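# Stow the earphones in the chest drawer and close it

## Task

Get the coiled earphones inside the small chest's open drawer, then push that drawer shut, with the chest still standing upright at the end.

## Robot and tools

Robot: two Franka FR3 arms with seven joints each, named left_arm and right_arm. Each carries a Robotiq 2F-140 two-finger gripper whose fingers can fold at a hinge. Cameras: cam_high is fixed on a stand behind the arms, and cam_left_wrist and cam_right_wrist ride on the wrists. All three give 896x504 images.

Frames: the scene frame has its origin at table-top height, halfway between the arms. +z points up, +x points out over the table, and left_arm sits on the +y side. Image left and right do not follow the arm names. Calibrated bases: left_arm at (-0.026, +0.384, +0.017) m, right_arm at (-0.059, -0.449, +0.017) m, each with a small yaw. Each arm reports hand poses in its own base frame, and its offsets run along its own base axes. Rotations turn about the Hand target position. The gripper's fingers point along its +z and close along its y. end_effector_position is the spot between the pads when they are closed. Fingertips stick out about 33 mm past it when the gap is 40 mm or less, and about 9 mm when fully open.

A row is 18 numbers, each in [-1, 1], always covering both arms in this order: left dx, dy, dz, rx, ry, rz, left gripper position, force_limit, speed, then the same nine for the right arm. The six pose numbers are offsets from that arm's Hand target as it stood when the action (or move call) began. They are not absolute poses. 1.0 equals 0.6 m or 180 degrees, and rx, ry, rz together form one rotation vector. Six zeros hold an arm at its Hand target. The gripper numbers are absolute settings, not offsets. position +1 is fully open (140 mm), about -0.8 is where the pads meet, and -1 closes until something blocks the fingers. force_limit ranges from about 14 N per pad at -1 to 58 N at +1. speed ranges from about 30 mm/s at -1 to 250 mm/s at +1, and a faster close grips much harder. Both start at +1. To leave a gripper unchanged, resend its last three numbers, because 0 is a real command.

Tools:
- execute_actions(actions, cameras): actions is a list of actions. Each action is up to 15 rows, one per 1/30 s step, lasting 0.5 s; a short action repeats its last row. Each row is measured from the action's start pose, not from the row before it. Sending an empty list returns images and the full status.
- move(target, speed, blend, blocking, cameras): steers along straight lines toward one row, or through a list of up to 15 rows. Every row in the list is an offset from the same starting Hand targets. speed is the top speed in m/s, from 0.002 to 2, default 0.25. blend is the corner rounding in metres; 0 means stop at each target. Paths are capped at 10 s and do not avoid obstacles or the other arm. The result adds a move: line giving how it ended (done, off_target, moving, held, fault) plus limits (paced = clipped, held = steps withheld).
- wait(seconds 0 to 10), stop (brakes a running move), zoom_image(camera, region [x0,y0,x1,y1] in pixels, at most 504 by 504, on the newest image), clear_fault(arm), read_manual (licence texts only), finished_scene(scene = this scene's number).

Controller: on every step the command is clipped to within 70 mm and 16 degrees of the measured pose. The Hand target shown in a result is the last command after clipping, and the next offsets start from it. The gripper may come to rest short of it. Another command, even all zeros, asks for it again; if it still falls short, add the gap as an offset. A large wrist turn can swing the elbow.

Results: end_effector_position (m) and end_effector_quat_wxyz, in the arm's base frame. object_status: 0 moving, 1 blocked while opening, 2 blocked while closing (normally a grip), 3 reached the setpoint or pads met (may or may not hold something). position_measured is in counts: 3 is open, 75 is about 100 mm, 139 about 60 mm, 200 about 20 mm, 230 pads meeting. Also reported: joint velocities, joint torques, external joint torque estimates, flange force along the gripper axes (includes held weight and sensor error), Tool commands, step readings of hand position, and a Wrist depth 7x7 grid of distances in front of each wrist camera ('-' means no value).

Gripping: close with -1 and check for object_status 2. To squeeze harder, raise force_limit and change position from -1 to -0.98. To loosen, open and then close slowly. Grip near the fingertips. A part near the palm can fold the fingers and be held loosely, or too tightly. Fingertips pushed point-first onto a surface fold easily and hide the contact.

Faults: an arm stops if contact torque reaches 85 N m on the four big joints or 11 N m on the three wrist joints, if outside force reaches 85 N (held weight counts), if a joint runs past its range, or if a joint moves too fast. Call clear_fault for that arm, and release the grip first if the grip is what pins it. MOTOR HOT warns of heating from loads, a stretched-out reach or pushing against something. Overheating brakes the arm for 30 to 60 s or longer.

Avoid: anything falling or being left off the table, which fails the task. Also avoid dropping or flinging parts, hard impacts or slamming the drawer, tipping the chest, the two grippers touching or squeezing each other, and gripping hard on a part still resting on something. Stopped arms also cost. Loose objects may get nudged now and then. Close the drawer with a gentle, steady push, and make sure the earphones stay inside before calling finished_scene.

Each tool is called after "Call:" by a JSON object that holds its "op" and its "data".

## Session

Call:
{"op": "execute_actions", "data": {"actions": []}}

Scene clock: 0.00 s.
left_arm: end_effector_position=(+0.3721, +0.1158, +0.1943) position_measured=3 object_status=3 end_effector_quat_wxyz=(+0.602, +0.677, +0.235, +0.351) | right_arm: end_effector_position=(+0.1607, +0.2546, +0.1449) position_measured=3 object_status=3 end_effector_quat_wxyz=(-0.258, +0.834, +0.435, -0.221)
Joint positions: left_arm=[0.903 0.174 0.298 -2.677 -1.257 1.456 -0.072] | right_arm=[0.729 -0.276 -0.223 -2.659 0.496 1.885 -2.283]
Joint velocities: within noise
Joint torques (N m): no reading
External joint torques (N m): no reading
Flange force (N): no reading
Wrist depth (mm): cam_left_wrist=[274 390 679 - - 1892 2082 / 264 376 681 1936 - - 2015 / 254 351 626 2155 - 2174 2915 / 242 118 527 515 - 137 2503 / - 109 479 468 3490 120 96 / - 305 444 436 4859 - - / - 297 432 429 3442 765 -] | cam_right_wrist=[2266 497 376 302 253 217 191 / 2170 553 414 326 270 229 200 / 2246 621 461 355 289 243 211 / - 124 516 387 310 138 216 / - 107 564 430 336 138 101 / - 100 640 490 360 304 96 / - 2307 - 569 340 320 -]
Hand target: left_arm +0.3721, +0.1158, +0.1943; +0.602, +0.677, +0.235, +0.351 | right_arm +0.1607, +0.2546, +0.1449; -0.258, +0.834, +0.435, -0.221
Tool commands: left_gripper/position=+1.0 left_gripper/force_limit=+1.0 left_gripper/speed=+1.0 right_gripper/position=+1.0 right_gripper/force_limit=+1.0 right_gripper/speed=+1.0

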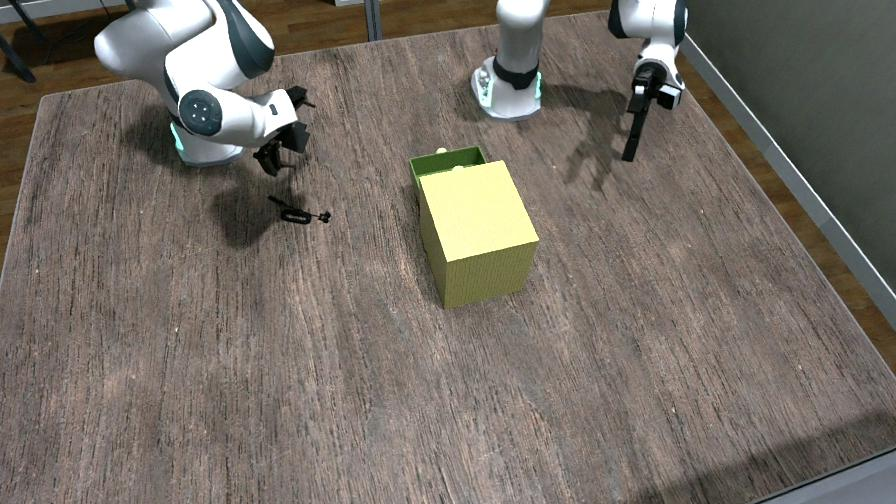

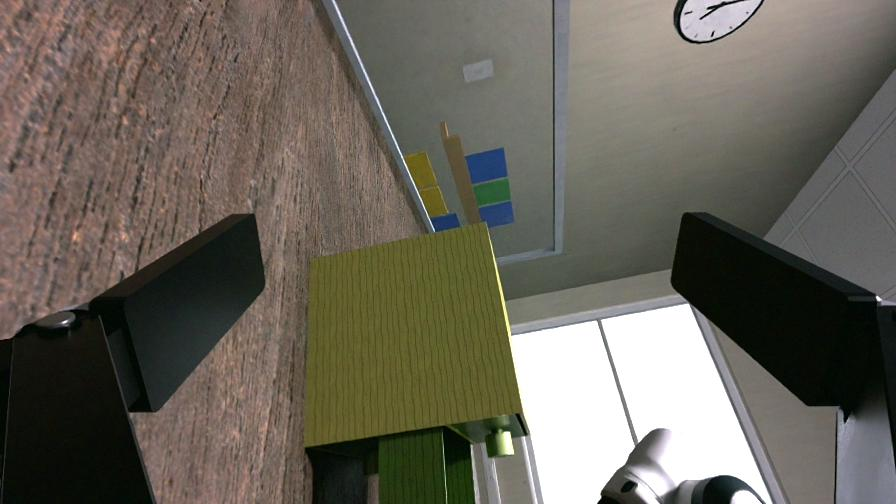

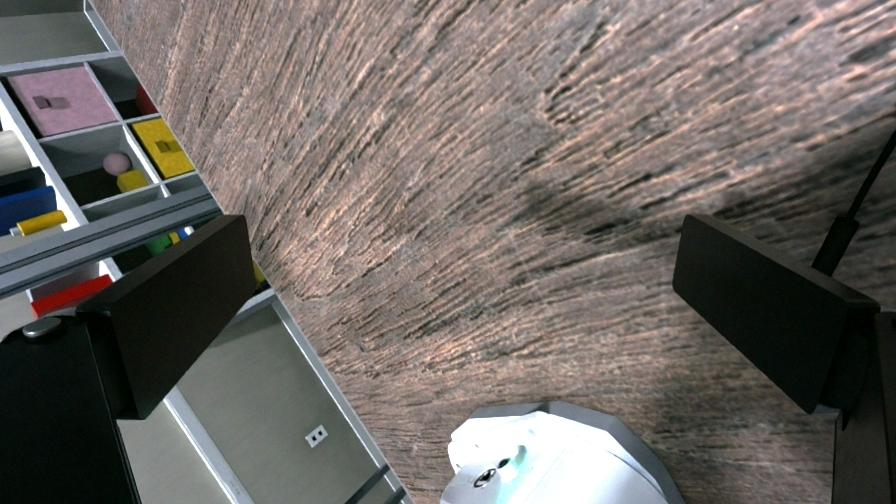

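Call:
{"op": "zoom_image", "data": {"camera": "cam_high", "region": [380, 120, 560, 320]}}

Call:
{"op": "zoom_image", "data": {"camera": "cam_high", "region": [250, 160, 370, 240]}}

Call:
{"op": "zoom_image", "data": {"camera": "cam_left_wrist", "region": [280, 200, 560, 504]}}

Scaled by 2.520 from the camera's 896x504 image, which has a finer 1280x720 frame.

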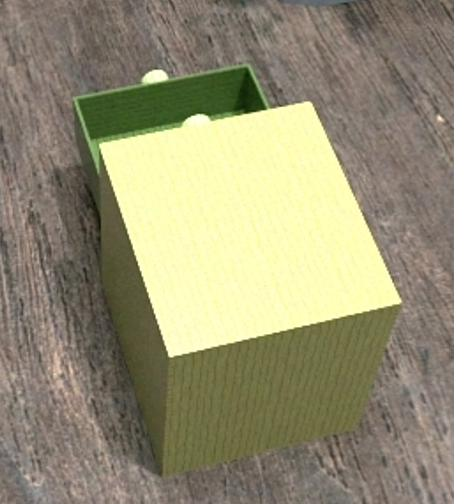

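Scaled by 4.200 from the camera's 896x504 image, which has a finer 1280x720 frame.

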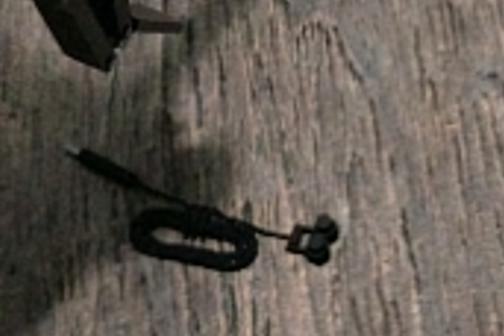

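Scaled by 1.658 from the camera's 896x504 image, which has a finer 1280x720 frame.

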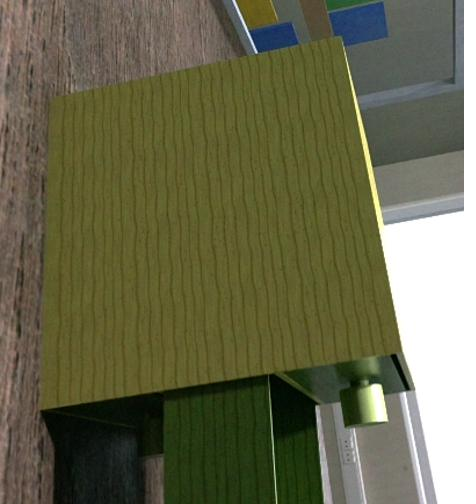

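Call:
{"op": "move", "data": {"target": [-0.1483, -0.0417, 0.1733, 0.117, 0.0806, -0.1311, 1,1,1, 0.1548, -0.056, 0.0085, -0.0643, -0.2113, 0.0528, -0.08, -1, 0], "speed": 0.35, "cameras": ["all"]}}

Scene clock: 17.40 s.
left_arm: end_effector_position=(+0.2841, +0.0910, +0.2978) position_measured=3 object_status=3 end_effector_quat_wxyz=(+0.493, +0.847, +0.096, +0.175) | right_arm: end_effector_position=(+0.2531, +0.2206, +0.1498) position_measured=139 object_status=3 end_effector_quat_wxyz=(+0.000, +0.842, +0.540, -0.002)
Joint positions: left_arm=[0.94 -0.398 0.217 -2.579 -0.719 1.405 -0.506] | right_arm=[0.576 -0.582 0.148 -2.817 0.105 2.234 -2.076]
Joint velocities: left_arm=[0 0.002 0 0 -0.001 0 -0.006] | right_arm=[within noise]
Joint torques (N m): left_arm=[1.12 -13.66 -2.01 21.66 -0.8 -0.61 -0.06] | right_arm=[-0.23 -11.02 -1.82 23.77 0.97 2.88 0.23]
External joint torques (N m): left_arm=[1.1 1.1 -0.56 0.65 0.5 -0.12 -0.15] | right_arm=[-0.25 -0.67 0.46 0.8 0.25 0.29 0.23]
Flange force (N): left_arm=[2.1 -2.8 -3.8] | right_arm=[0.6 -1.1 -1.3]
Wrist depth (mm): cam_left_wrist=[325 398 529 486 1588 2453 2608 / 324 393 523 493 3022 2478 - / 321 389 498 481 1697 3349 2528 / 320 118 514 621 1163 136 - / - 109 508 690 1116 128 96 / - 380 500 725 1068 953 - / - 379 498 712 1024 860 -] | cam_right_wrist=[272 273 274 271 274 275 274 / 286 286 288 288 289 289 291 / 302 303 304 304 305 305 307 / 321 321 135 323 153 323 326 / 336 78 94 343 334 93 337 / - - 366 365 367 - 74 / - - - 393 - - -]
Hand target: left_arm +0.2831, +0.0908, +0.2982; +0.494, +0.847, +0.099, +0.172 | right_arm +0.2536, +0.2210, +0.1500; +0.000, +0.843, +0.537, -0.001
Off the commanded pose: left_arm 0.001 m, 1 deg | right_arm 0.001 m, 0 deg.
move: done

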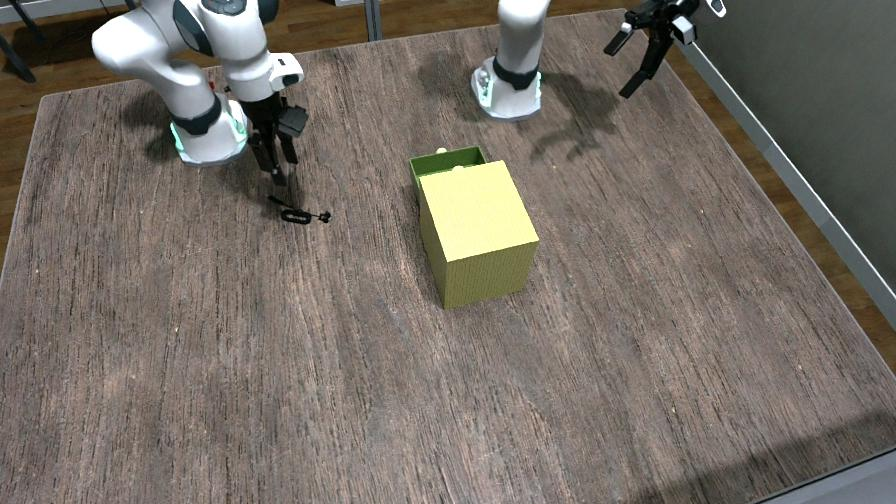

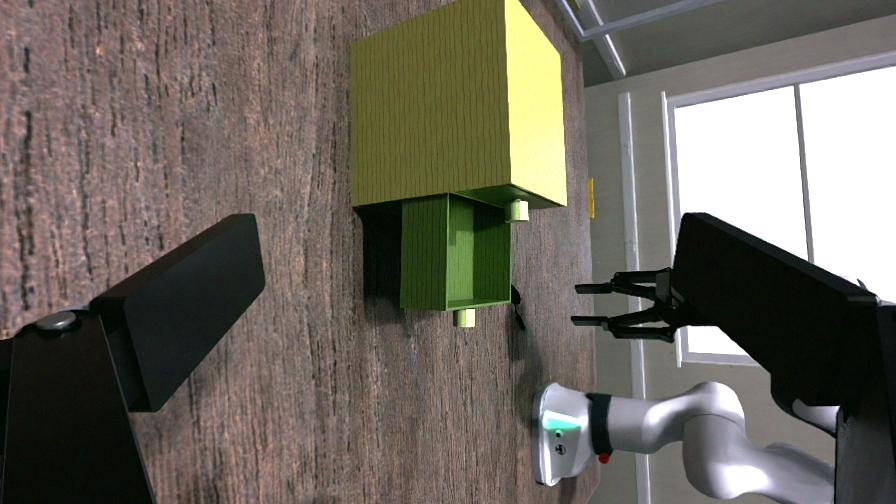

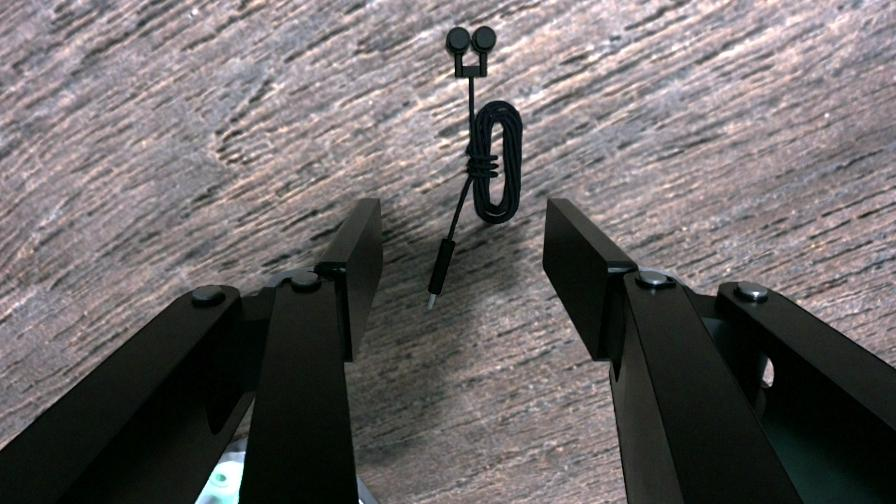

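Call:
{"op": "move", "data": {"target": [0,0,0, 0,0,0, 1,1,1, 0.0445, -0.0152, -0.175, 0,0,0, -0.08, -1, 0], "speed": 0.2, "cameras": ["cam_right_wrist"]}}

Call:
{"op": "zoom_image", "data": {"camera": "cam_right_wrist", "region": [340, 0, 600, 320]}}

Scene clock: 20.10 s.
left_arm: end_effector_position=(+0.2841, +0.0909, +0.2978) position_measured=3 object_status=3 end_effector_quat_wxyz=(+0.493, +0.847, +0.097, +0.174) | right_arm: end_effector_position=(+0.2787, +0.2118, +0.0449) position_measured=139 object_status=3 end_effector_quat_wxyz=(-0.001, +0.845, +0.535, -0.002)
Joint positions: left_arm=[0.94 -0.398 0.217 -2.579 -0.719 1.405 -0.508] | right_arm=[0.522 -0.242 0.144 -2.875 0.074 2.63 -2.103]
Joint velocities: left_arm=[within noise] | right_arm=[-0.002 -0.001 0 0.001 -0.001 0.004 -0.001]
Joint torques (N m): left_arm=[0.78 -13.69 -1.63 21.71 -0.79 -0.6 -0.11] | right_arm=[-0.06 -17.03 -1.27 19.69 0.32 3.03 -0.28]
External joint torques (N m): left_arm=[0.73 1.13 -0.22 0.66 0.51 -0.11 -0.21] | right_arm=[-0.05 0.16 -0.3 1.54 -0.13 0.44 -0.28]
Flange force (N): left_arm=[2.2 -3.0 -4.0] | right_arm=[3.9 3.5 1.6]
Wrist depth (mm): cam_left_wrist=[326 398 527 494 1630 3442 - / 324 394 525 509 - 3137 - / 321 391 519 509 1424 2406 2881 / 319 118 515 616 1116 137 2581 / - 109 508 735 1111 120 96 / - 381 500 727 1131 942 - / - 380 493 716 1003 846 -] | cam_right_wrist=[175 176 177 177 177 177 177 / 185 185 186 186 186 187 187 / 195 195 196 193 197 197 198 / 207 207 152 206 152 209 210 / 217 78 94 221 219 93 218 / - - - 236 236 - 74 / - - - 254 253 - -]
Hand target: left_arm +0.2831, +0.0908, +0.2982; +0.494, +0.847, +0.099, +0.172 | right_arm +0.2803, +0.2119, +0.0450; +0.000, +0.843, +0.537, -0.001
Off the commanded pose: left_arm 0.001 m, 0 deg | right_arm 0.002 m, 0 deg.
move: done
Images, in order (width x height): cam_right_wrist 896x504.

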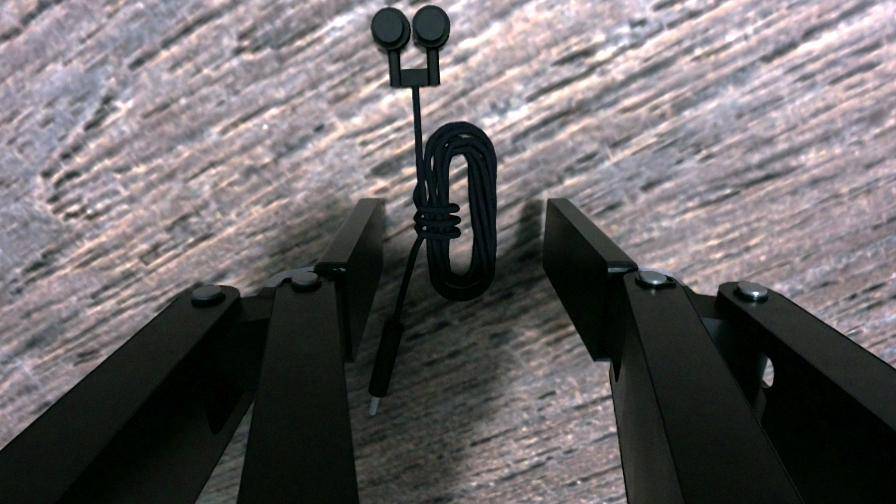

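Scaled by 1.575 from the camera's 896x504 image, which has a finer 1280x720 frame.

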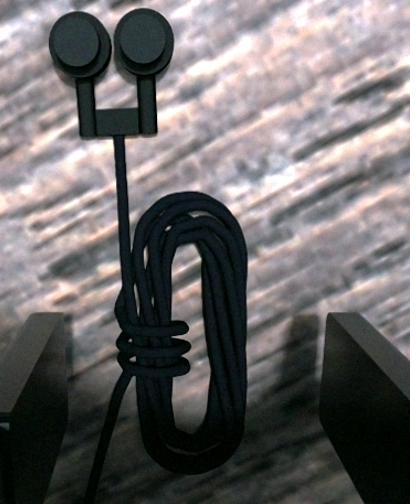

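Call:
{"op": "move", "data": {"target": [[0,0,0, 0,0,0, 1,1,1, -0.003, 0.0013, -0.0425, 0,0,0, -0.08, -1, 0],[0,0,0, 0,0,0, 1,1,1, -0.003, 0.0013, -0.0425, 0,0,0, -1, -1, -1]], "speed": 0.12, "cameras": ["cam_right_wrist"]}}

Scene clock: 24.83 s.
left_arm: end_effector_position=(+0.2841, +0.0909, +0.2978) position_measured=3 object_status=3 end_effector_quat_wxyz=(+0.493, +0.847, +0.097, +0.174) | right_arm: end_effector_position=(+0.2782, +0.2125, +0.0198) position_measured=209 object_status=0 end_effector_quat_wxyz=(-0.001, +0.843, +0.538, -0.001)
Joint positions: left_arm=[0.94 -0.398 0.217 -2.579 -0.719 1.405 -0.508] | right_arm=[0.518 -0.153 0.148 -2.883 0.061 2.73 -2.099]
Joint torques (N m): left_arm=[0.75 -13.69 -1.63 21.72 -0.79 -0.61 -0.13] | right_arm=[0 -18.6 -0.27 17.41 0.26 2.83 0.17]
External joint torques (N m): left_arm=[0.65 1.18 -0.27 0.65 0.51 -0.12 -0.22] | right_arm=[-0.05 0.17 0.3 0.76 -0.09 0.22 0.17]
Flange force (N): left_arm=[2.5 -3.1 -4.0] | right_arm=[3.0 0.7 1.6]
Wrist depth (mm): cam_left_wrist=[326 396 533 509 1663 4200 2848 / 325 395 505 478 - - 2881 / 322 390 517 477 1311 - - / 320 119 514 - 1050 137 - / - 109 507 694 995 120 96 / - 378 503 727 1037 928 - / - 378 493 714 1050 826 -] | cam_right_wrist=[152 153 153 152 154 154 156 / 160 161 161 162 162 162 163 / 169 170 170 169 171 172 172 / 179 180 179 156 179 182 182 / 191 189 90 166 94 189 194 / - - - - 67 - 204 / - - - - - - -]
Hand target: left_arm +0.2831, +0.0908, +0.2982; +0.494, +0.847, +0.099, +0.172 | right_arm +0.2785, +0.2126, +0.0195; +0.000, +0.843, +0.537, -0.001
Off the commanded pose: left_arm 0.001 m, 0 deg | right_arm 0.000 m, 0 deg.
move: done
Images, in order (width x height): cam_right_wrist 896x504.

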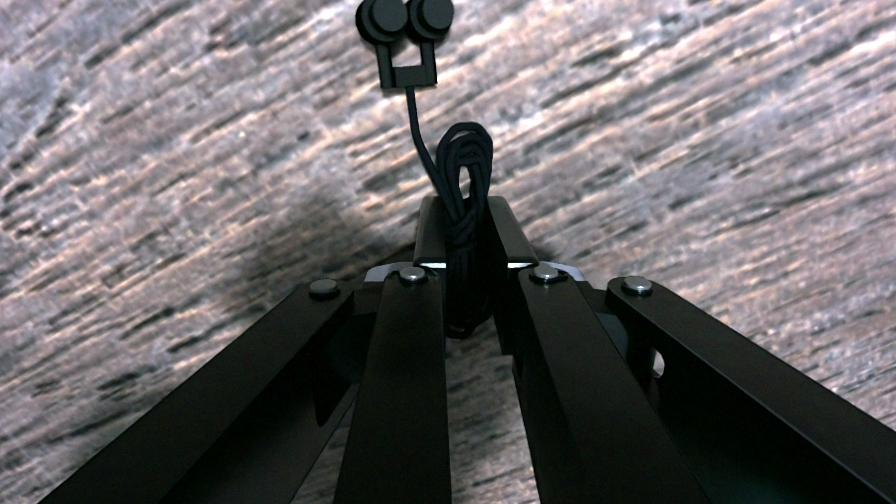

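Call:
{"op": "wait", "data": {"seconds": 0.3, "cameras": ["cam_left_wrist", "cam_right_wrist"]}}

Call:
{"op": "zoom_image", "data": {"camera": "cam_left_wrist", "region": [330, 170, 590, 350]}}

Scene clock: 26.40 s.
left_arm: end_effector_position=(+0.2841, +0.0909, +0.2978) position_measured=3 object_status=3 end_effector_quat_wxyz=(+0.493, +0.847, +0.097, +0.174) | right_arm: end_effector_position=(+0.2782, +0.2125, +0.0198) position_measured=209 object_status=2 end_effector_quat_wxyz=(-0.001, +0.843, +0.538, -0.001)
Joint positions: left_arm=[0.94 -0.398 0.217 -2.579 -0.719 1.405 -0.508] | right_arm=[0.518 -0.153 0.148 -2.883 0.061 2.73 -2.099]
Joint torques (N m): left_arm=[0.76 -13.65 -1.68 21.75 -0.81 -0.59 -0.14] | right_arm=[-0.04 -18.59 -0.3 17.35 0.25 2.82 0.21]
External joint torques (N m): left_arm=[0.79 1.12 -0.2 0.74 0.49 -0.09 -0.23] | right_arm=[-0.05 0.21 0.31 0.73 -0.11 0.21 0.21]
Flange force (N): left_arm=[2.4 -2.9 -4.2] | right_arm=[3.1 0.7 1.8]
Wrist depth (mm): cam_left_wrist=[327 398 532 500 1408 - - / 323 392 503 491 - - - / 323 391 518 506 1191 - 2950 / 321 118 514 627 1041 137 106 / - 110 509 694 1003 120 96 / - 384 503 733 1054 946 - / - 379 496 714 1050 852 -] | cam_right_wrist=[152 153 154 154 154 154 156 / 161 161 162 162 162 162 163 / 169 170 170 169 171 172 172 / 179 180 178 156 179 181 182 / 191 189 90 94 94 188 194 / - - - - 67 - 204 / - - - - - - -]
Hand target: left_arm +0.2831, +0.0908, +0.2982; +0.494, +0.847, +0.099, +0.172 | right_arm +0.2785, +0.2126, +0.0195; +0.000, +0.843, +0.537, -0.001
Tool commands: left_gripper/position=+1.0 left_gripper/force_limit=+1.0 left_gripper/speed=+1.0 right_gripper/position=-1.0 right_gripper/force_limit=-1.0 right_gripper/speed=-1.0
Off the commanded pose: left_arm 0.001 m, 0 deg | right_arm 0.000 m, 0 deg.
wait: 0.30 s; at rest from the start
Images, in order (width x height): cam_left_wrist 896x504, cam_right_wrist 896x504.

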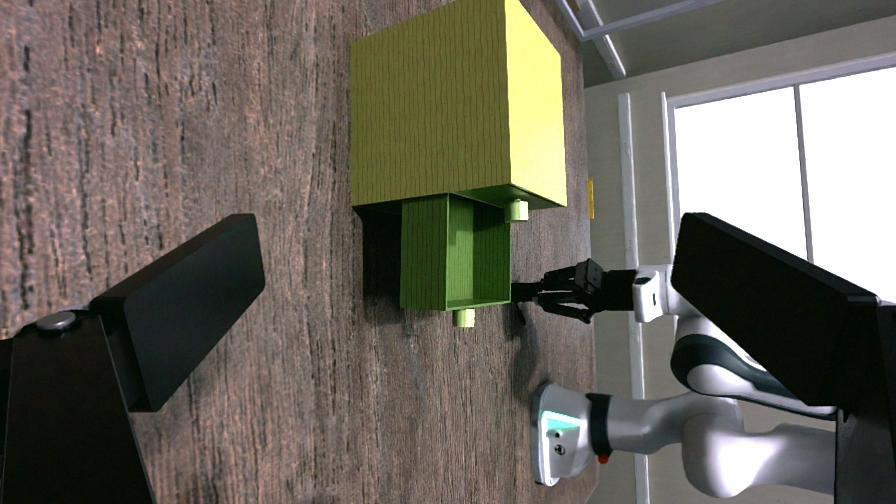

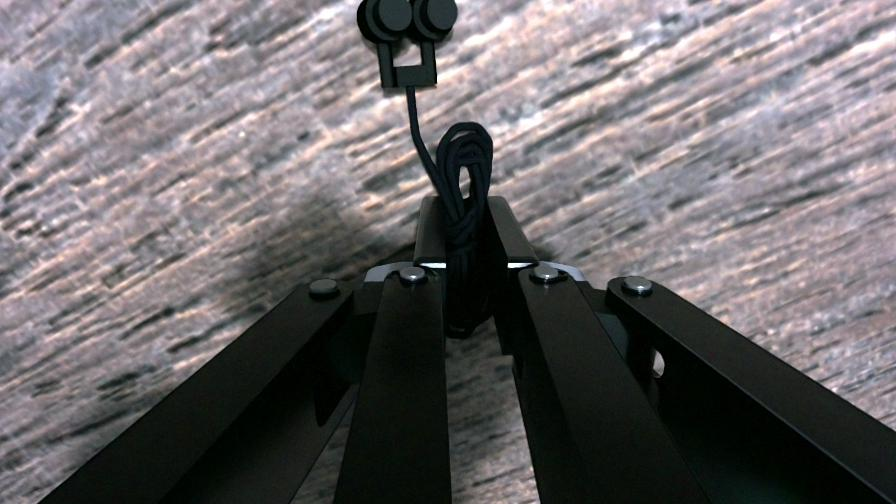

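Scaled by 1.938 from the camera's 896x504 image, which has a finer 1280x720 frame.

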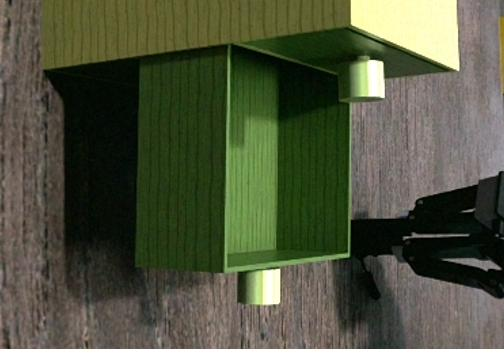

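Call:
{"op": "move", "data": {"target": [[0,0,0, 0,0,0, 1,1,1, 0, 0, 0.4167, 0,0,0, -1, -1, -1],[0,0,0, 0,0,0, 1,1,1, 0.0467, 0.6302, 0.4675, -0.0193,-0.1107,0.1661, -1, -1, -1]], "speed": [0.2, 0.25], "blend": [0.05, 0], "cameras": ["all"]}}

Scene clock: 36.03 s.
left_arm: end_effector_position=(+0.2841, +0.0909, +0.2978) position_measured=3 object_status=3 end_effector_quat_wxyz=(+0.493, +0.847, +0.097, +0.174) | right_arm: end_effector_position=(+0.3057, +0.5913, +0.3001) position_measured=209 object_status=2 end_effector_quat_wxyz=(+0.116, +0.662, +0.730, +0.128)
Joint positions: left_arm=[0.94 -0.398 0.217 -2.579 -0.719 1.405 -0.508] | right_arm=[0.718 0.204 0.555 -1.7 -0.464 1.979 -1.819]
Joint velocities: left_arm=[within noise] | right_arm=[0 0.001 -0.001 -0.002 0.001 -0.001 0.006]
Joint torques (N m): left_arm=[0.7 -13.67 -1.64 21.72 -0.8 -0.61 -0.09] | right_arm=[1.08 -34.63 3.42 26.67 0.23 2.44 0.07]
External joint torques (N m): left_arm=[0.7 1.06 -0.18 0.76 0.49 -0.11 -0.18] | right_arm=[0.93 -0.01 -0.28 1.8 -0.16 -0.26 0.03]
Flange force (N): left_arm=[2.3 -2.9 -4.2] | right_arm=[9.5 4.1 -2.8]
Wrist depth (mm): cam_left_wrist=[327 399 533 506 1620 - - / 325 395 505 495 - - 2636 / 322 390 499 495 3177 - 3022 / 319 118 512 527 1126 136 370 / - 109 505 735 1271 120 96 / - 379 500 731 1041 918 - / - 378 496 722 1024 852 -] | cam_right_wrist=[335 355 324 264 247 278 594 / 347 371 336 252 257 286 639 / 364 382 350 159 271 301 685 / 380 412 - 136 286 330 744 / 396 417 89 94 94 694 813 / - - - - 67 - 1274 / - - - - - - -]
Hand target: left_arm +0.2831, +0.0908, +0.2982; +0.494, +0.847, +0.099, +0.172 | right_arm +0.3065, +0.5908, +0.3000; +0.117, +0.664, +0.727, +0.128
Off the commanded pose: left_arm 0.001 m, 0 deg | right_arm 0.001 m, 0 deg.
move: done

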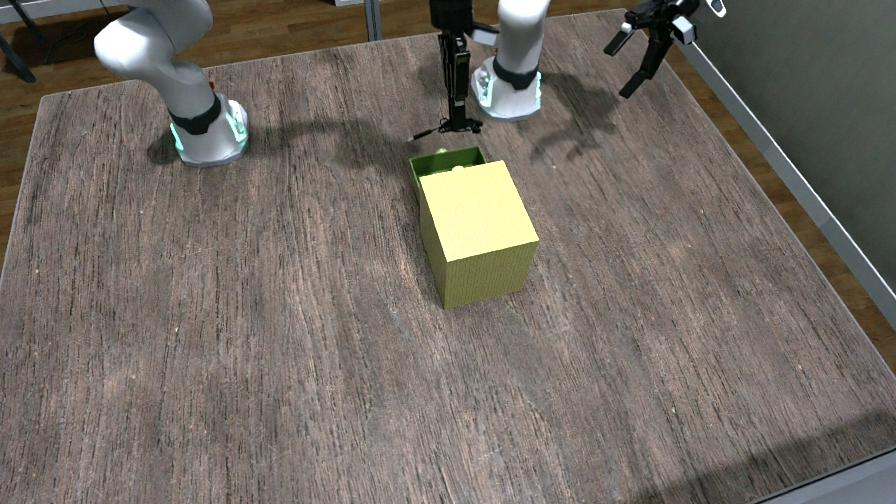

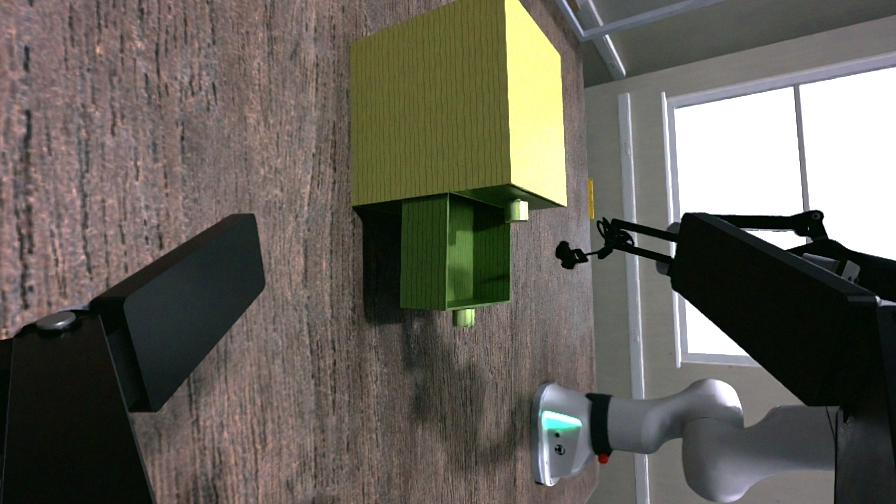

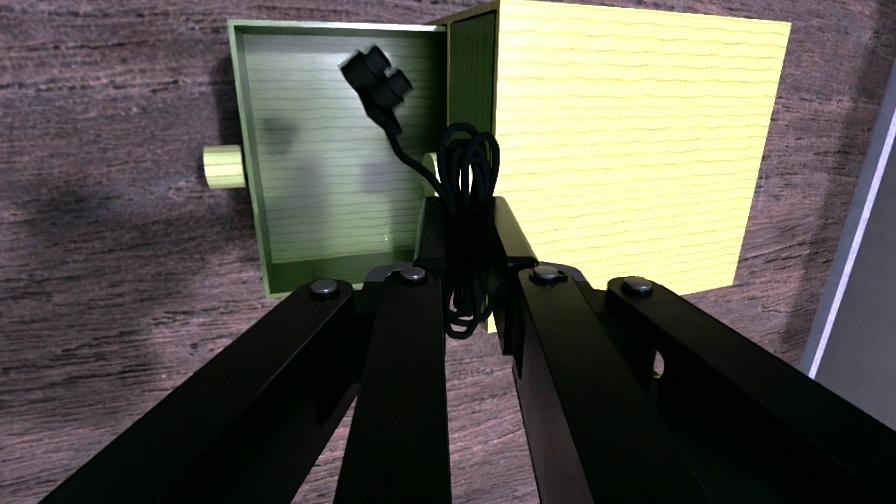

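Call:
{"op": "move", "data": {"target": [0,0,0, 0,0,0, 1,1,1, -0.0122, 0.0233, -0.1667, 0,0,0, -1, -1, -1], "speed": 0.2, "cameras": ["all"]}}

Scene clock: 40.50 s.
left_arm: end_effector_position=(+0.2841, +0.0909, +0.2978) position_measured=3 object_status=3 end_effector_quat_wxyz=(+0.493, +0.847, +0.097, +0.174) | right_arm: end_effector_position=(+0.2982, +0.6033, +0.1977) position_measured=209 object_status=2 end_effector_quat_wxyz=(+0.117, +0.662, +0.729, +0.124)
Joint positions: left_arm=[0.94 -0.398 0.217 -2.579 -0.719 1.405 -0.508] | right_arm=[0.758 0.319 0.524 -1.807 -0.573 2.147 -1.685]
Joint velocities: left_arm=[within noise] | right_arm=[0 0.001 0 0 0 0 0.007]
Joint torques (N m): left_arm=[0.73 -13.63 -1.68 21.71 -0.79 -0.61 -0.15] | right_arm=[1.04 -38.93 5.13 25.47 0.34 2.87 0.21]
External joint torques (N m): left_arm=[0.73 1.19 -0.22 0.68 0.51 -0.11 -0.24] | right_arm=[0.97 -1.15 -0.28 1.56 -0.14 0.3 0.17]
Flange force (N): left_arm=[2.4 -3.1 -4.1] | right_arm=[4.2 1.1 -1.5]
Wrist depth (mm): cam_left_wrist=[328 397 527 486 1466 2784 - / 323 393 504 479 - 3872 3591 / 321 391 518 483 1458 5506 2636 / 318 118 513 645 488 137 2693 / - 110 509 702 1092 128 96 / - 379 501 731 1032 928 - / - 379 496 716 1028 869 -] | cam_right_wrist=[256 270 284 317 184 148 164 / 265 283 250 259 180 157 176 / 277 296 - - 205 164 192 / 291 310 269 136 180 183 211 / 304 320 90 94 94 194 235 / - - - - 67 - - / - - - - - - -]
Hand target: left_arm +0.2831, +0.0908, +0.2982; +0.494, +0.847, +0.099, +0.172 | right_arm +0.2992, +0.6047, +0.2000; +0.117, +0.664, +0.727, +0.128
Off the commanded pose: left_arm 0.001 m, 0 deg | right_arm 0.003 m, 1 deg.
move: done

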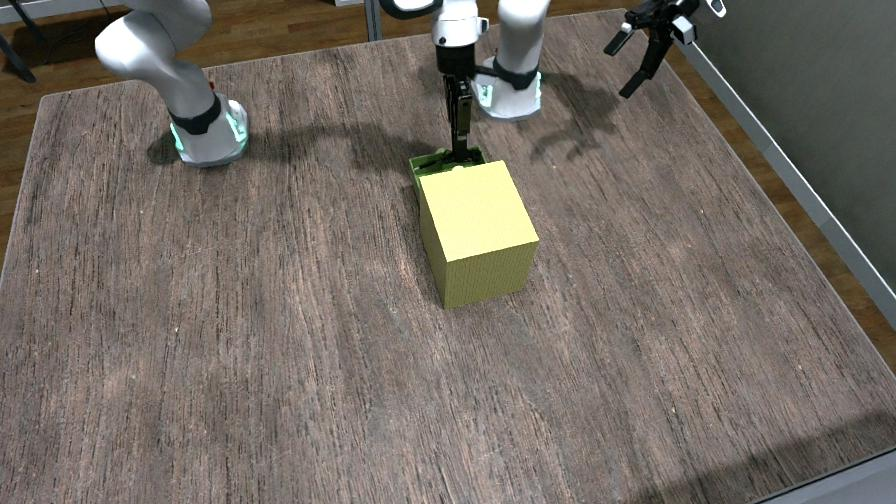

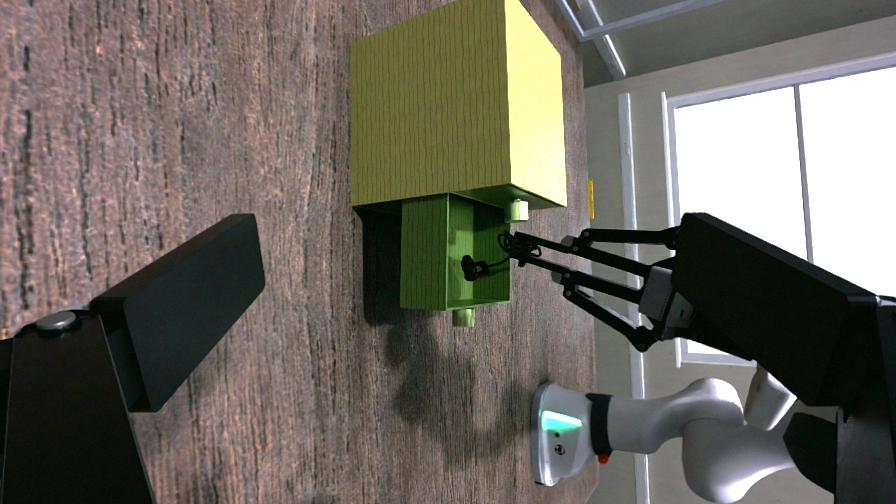

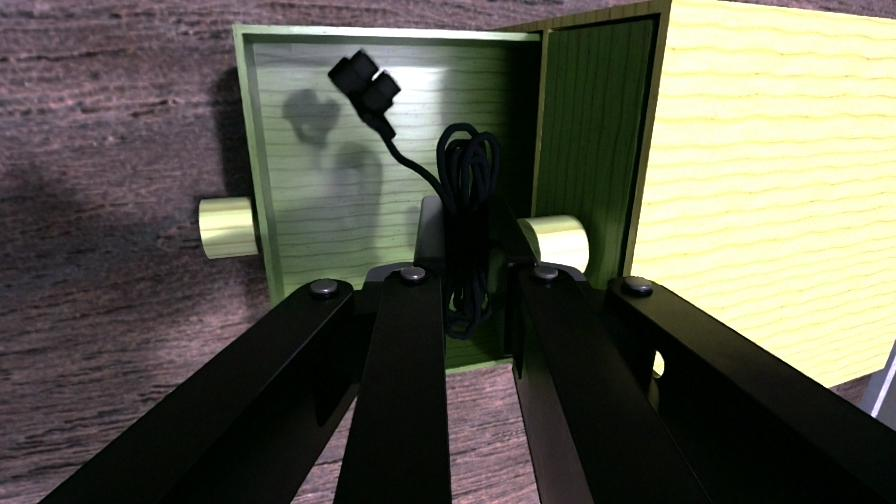

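Call:
{"op": "zoom_image", "data": {"camera": "cam_high", "region": [390, 90, 530, 210]}}

Call:
{"op": "zoom_image", "data": {"camera": "cam_right_wrist", "region": [380, 150, 680, 420]}}

Scaled by 3.600 from the camera's 896x504 image, which has a finer 1280x720 frame.

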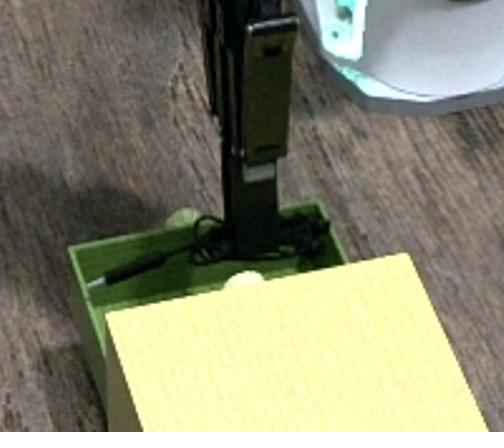

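Scaled by 1.680 from the camera's 896x504 image, which has a finer 1280x720 frame.

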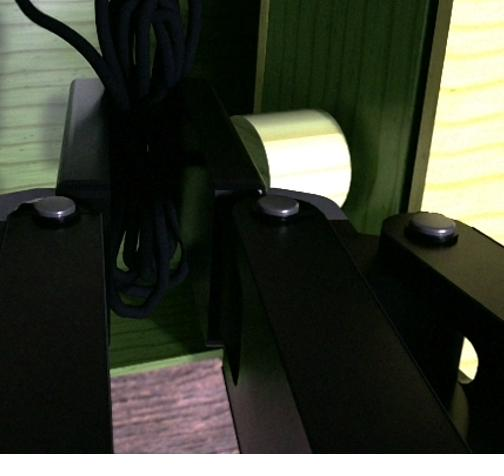

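Call:
{"op": "move", "data": {"target": [0,0,0, 0,0,0, 1,1,1, -0.001, 0, -0.1567, 0,0,0, -1, -1, -1], "speed": 0.15, "cameras": ["all"]}}

Scene clock: 43.60 s.
left_arm: end_effector_position=(+0.2841, +0.0909, +0.2978) position_measured=3 object_status=3 end_effector_quat_wxyz=(+0.493, +0.847, +0.097, +0.174) | right_arm: end_effector_position=(+0.2977, +0.6031, +0.1039) position_measured=209 object_status=2 end_effector_quat_wxyz=(+0.117, +0.663, +0.729, +0.124)
Joint positions: left_arm=[0.94 -0.398 0.217 -2.579 -0.719 1.405 -0.508] | right_arm=[0.8 0.441 0.459 -1.874 -0.699 2.301 -1.56]
Joint velocities: left_arm=[within noise] | right_arm=[0 0.001 0.001 0 -0.001 0.001 0.005]
Joint torques (N m): left_arm=[0.73 -13.66 -1.59 21.7 -0.78 -0.6 -0.13] | right_arm=[1.11 -41.64 6.35 23.58 0.42 2.83 0.19]
External joint torques (N m): left_arm=[0.71 1.07 -0.16 0.7 0.51 -0.11 -0.22] | right_arm=[1.05 -1.42 -0.21 1.69 -0.14 0.4 0.16]
Flange force (N): left_arm=[2.2 -2.8 -4.1] | right_arm=[3.8 0.6 -0.9]
Wrist depth (mm): cam_left_wrist=[326 400 525 479 1599 - - / 324 392 527 495 2555 - - / 321 393 519 489 3872 - - / 320 118 514 606 517 137 - / - 110 509 692 478 128 96 / - 380 501 733 995 435 - / - 376 499 720 999 837 -] | cam_right_wrist=[184 189 141 110 138 133 105 / 192 200 154 - 192 195 103 / 200 210 - 176 - 131 105 / 209 219 - 136 202 134 107 / 220 124 90 94 94 125 109 / - - - - 67 - - / - - - - - - -]
Hand target: left_arm +0.2831, +0.0908, +0.2982; +0.494, +0.847, +0.099, +0.172 | right_arm +0.2986, +0.6047, +0.1060; +0.117, +0.664, +0.727, +0.128
Off the commanded pose: left_arm 0.001 m, 0 deg | right_arm 0.003 m, 0 deg.
move: done

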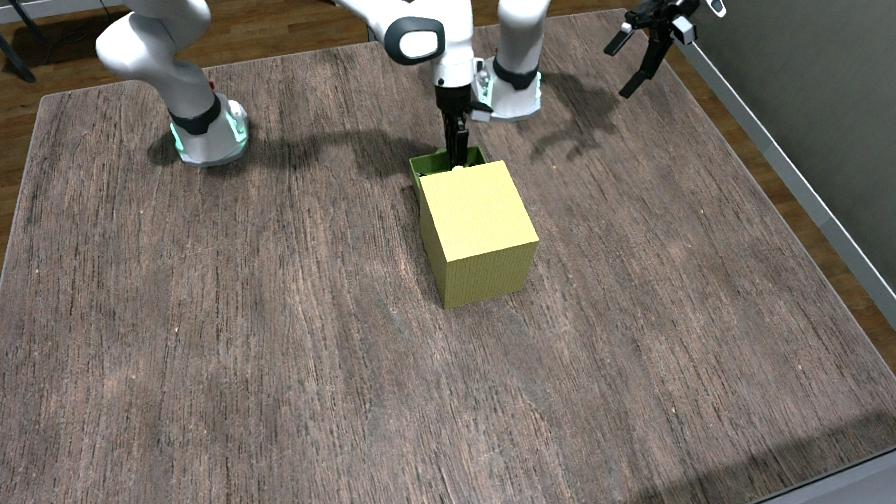

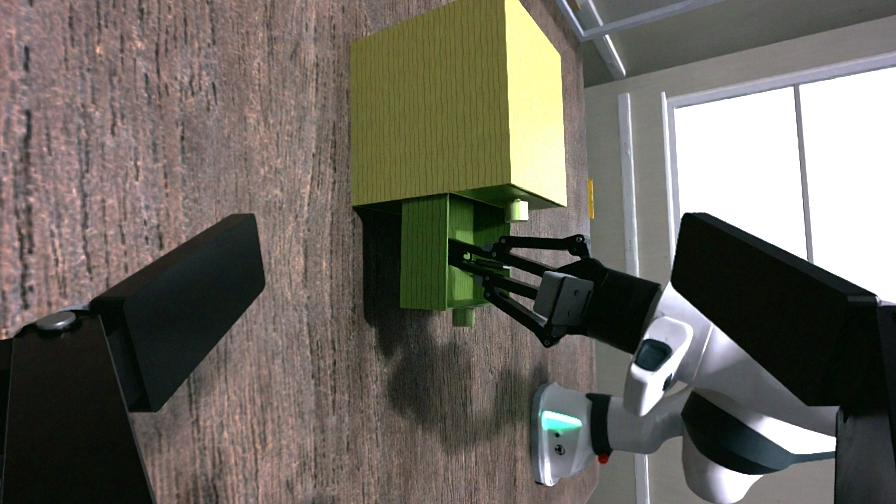

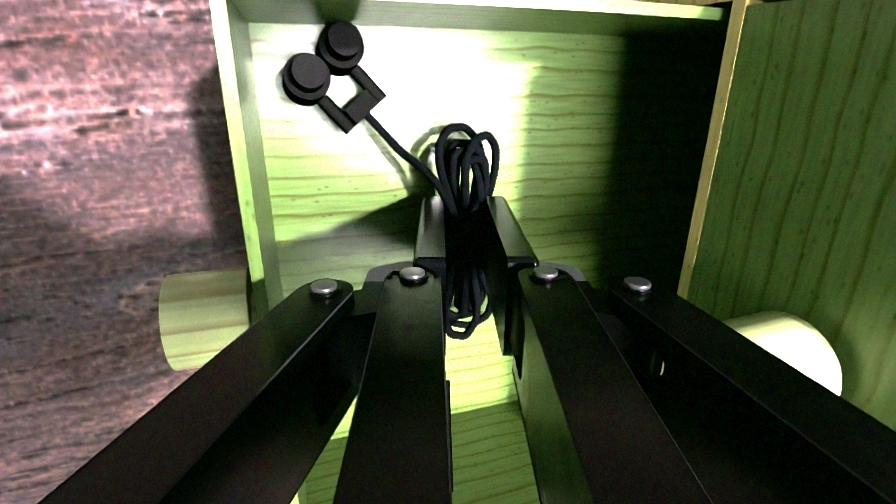

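Call:
{"op": "move", "data": {"target": [[0,0,0, 0,0,0, 1,1,1, 0,0,0, 0,0,0, -0.46, -1, -1],[0,0,0, 0,0,0, 1,1,1, 0, 0, 0.1167, 0,0,0, -0.46, -1, -1]], "speed": [0.05, 0.1], "cameras": ["all"]}}

Scene clock: 46.43 s.
left_arm: end_effector_position=(+0.2841, +0.0909, +0.2978) position_measured=3 object_status=3 end_effector_quat_wxyz=(+0.493, +0.847, +0.097, +0.174) | right_arm: end_effector_position=(+0.2990, +0.6052, +0.1762) position_measured=187 object_status=3 end_effector_quat_wxyz=(+0.117, +0.666, +0.725, +0.129)
Joint positions: left_arm=[0.94 -0.398 0.217 -2.579 -0.719 1.405 -0.508] | right_arm=[0.77 0.343 0.507 -1.831 -0.607 2.194 -1.641]
Joint velocities: left_arm=[within noise] | right_arm=[0 -0.001 0.001 0 0.001 -0.001 -0.004]
Joint torques (N m): left_arm=[0.75 -13.68 -1.58 21.71 -0.79 -0.59 -0.14] | right_arm=[-0.16 -38.71 6.14 24.88 1.03 2.25 -0.21]
External joint torques (N m): left_arm=[0.75 1.04 -0.12 0.76 0.5 -0.09 -0.23] | right_arm=[-0.18 -0.39 0.54 1.36 0.52 -0.3 -0.25]
Flange force (N): left_arm=[2.2 -2.8 -4.2] | right_arm=[3.8 2.9 -2.7]
Wrist depth (mm): cam_left_wrist=[326 395 536 498 1558 - 3304 / 325 395 525 499 1484 - 2338 / 322 391 516 498 1484 - - / 320 118 512 637 505 137 107 / - 109 506 690 1028 127 96 / - 379 498 735 1028 914 - / - 381 493 722 1037 863 -] | cam_right_wrist=[240 252 224 288 184 130 138 / 250 264 223 250 177 137 152 / 259 277 - 255 192 146 157 / 271 195 118 169 164 153 174 / 284 290 92 111 - 94 192 / - - - 402 67 - - / - - - 434 - - -]
Hand target: left_arm +0.2831, +0.0908, +0.2982; +0.494, +0.847, +0.099, +0.172 | right_arm +0.2986, +0.6047, +0.1760; +0.117, +0.664, +0.727, +0.128
Off the commanded pose: left_arm 0.001 m, 0 deg | right_arm 0.001 m, 0 deg.
move: done

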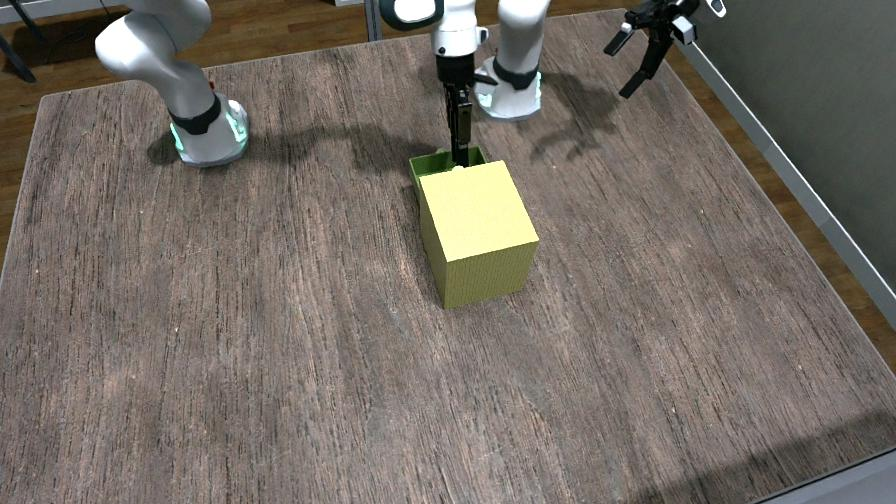

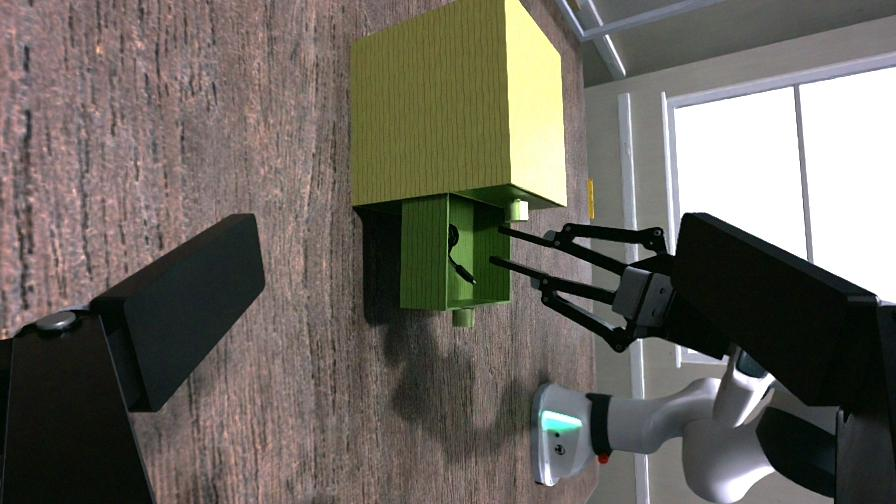

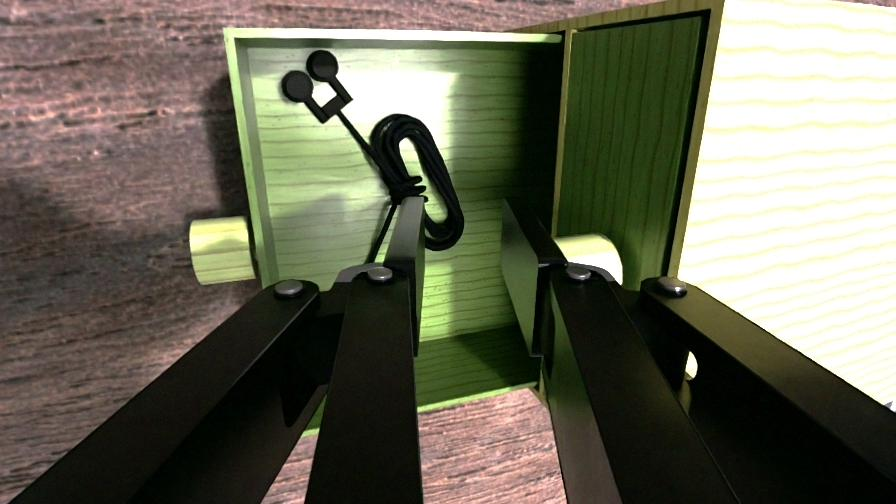

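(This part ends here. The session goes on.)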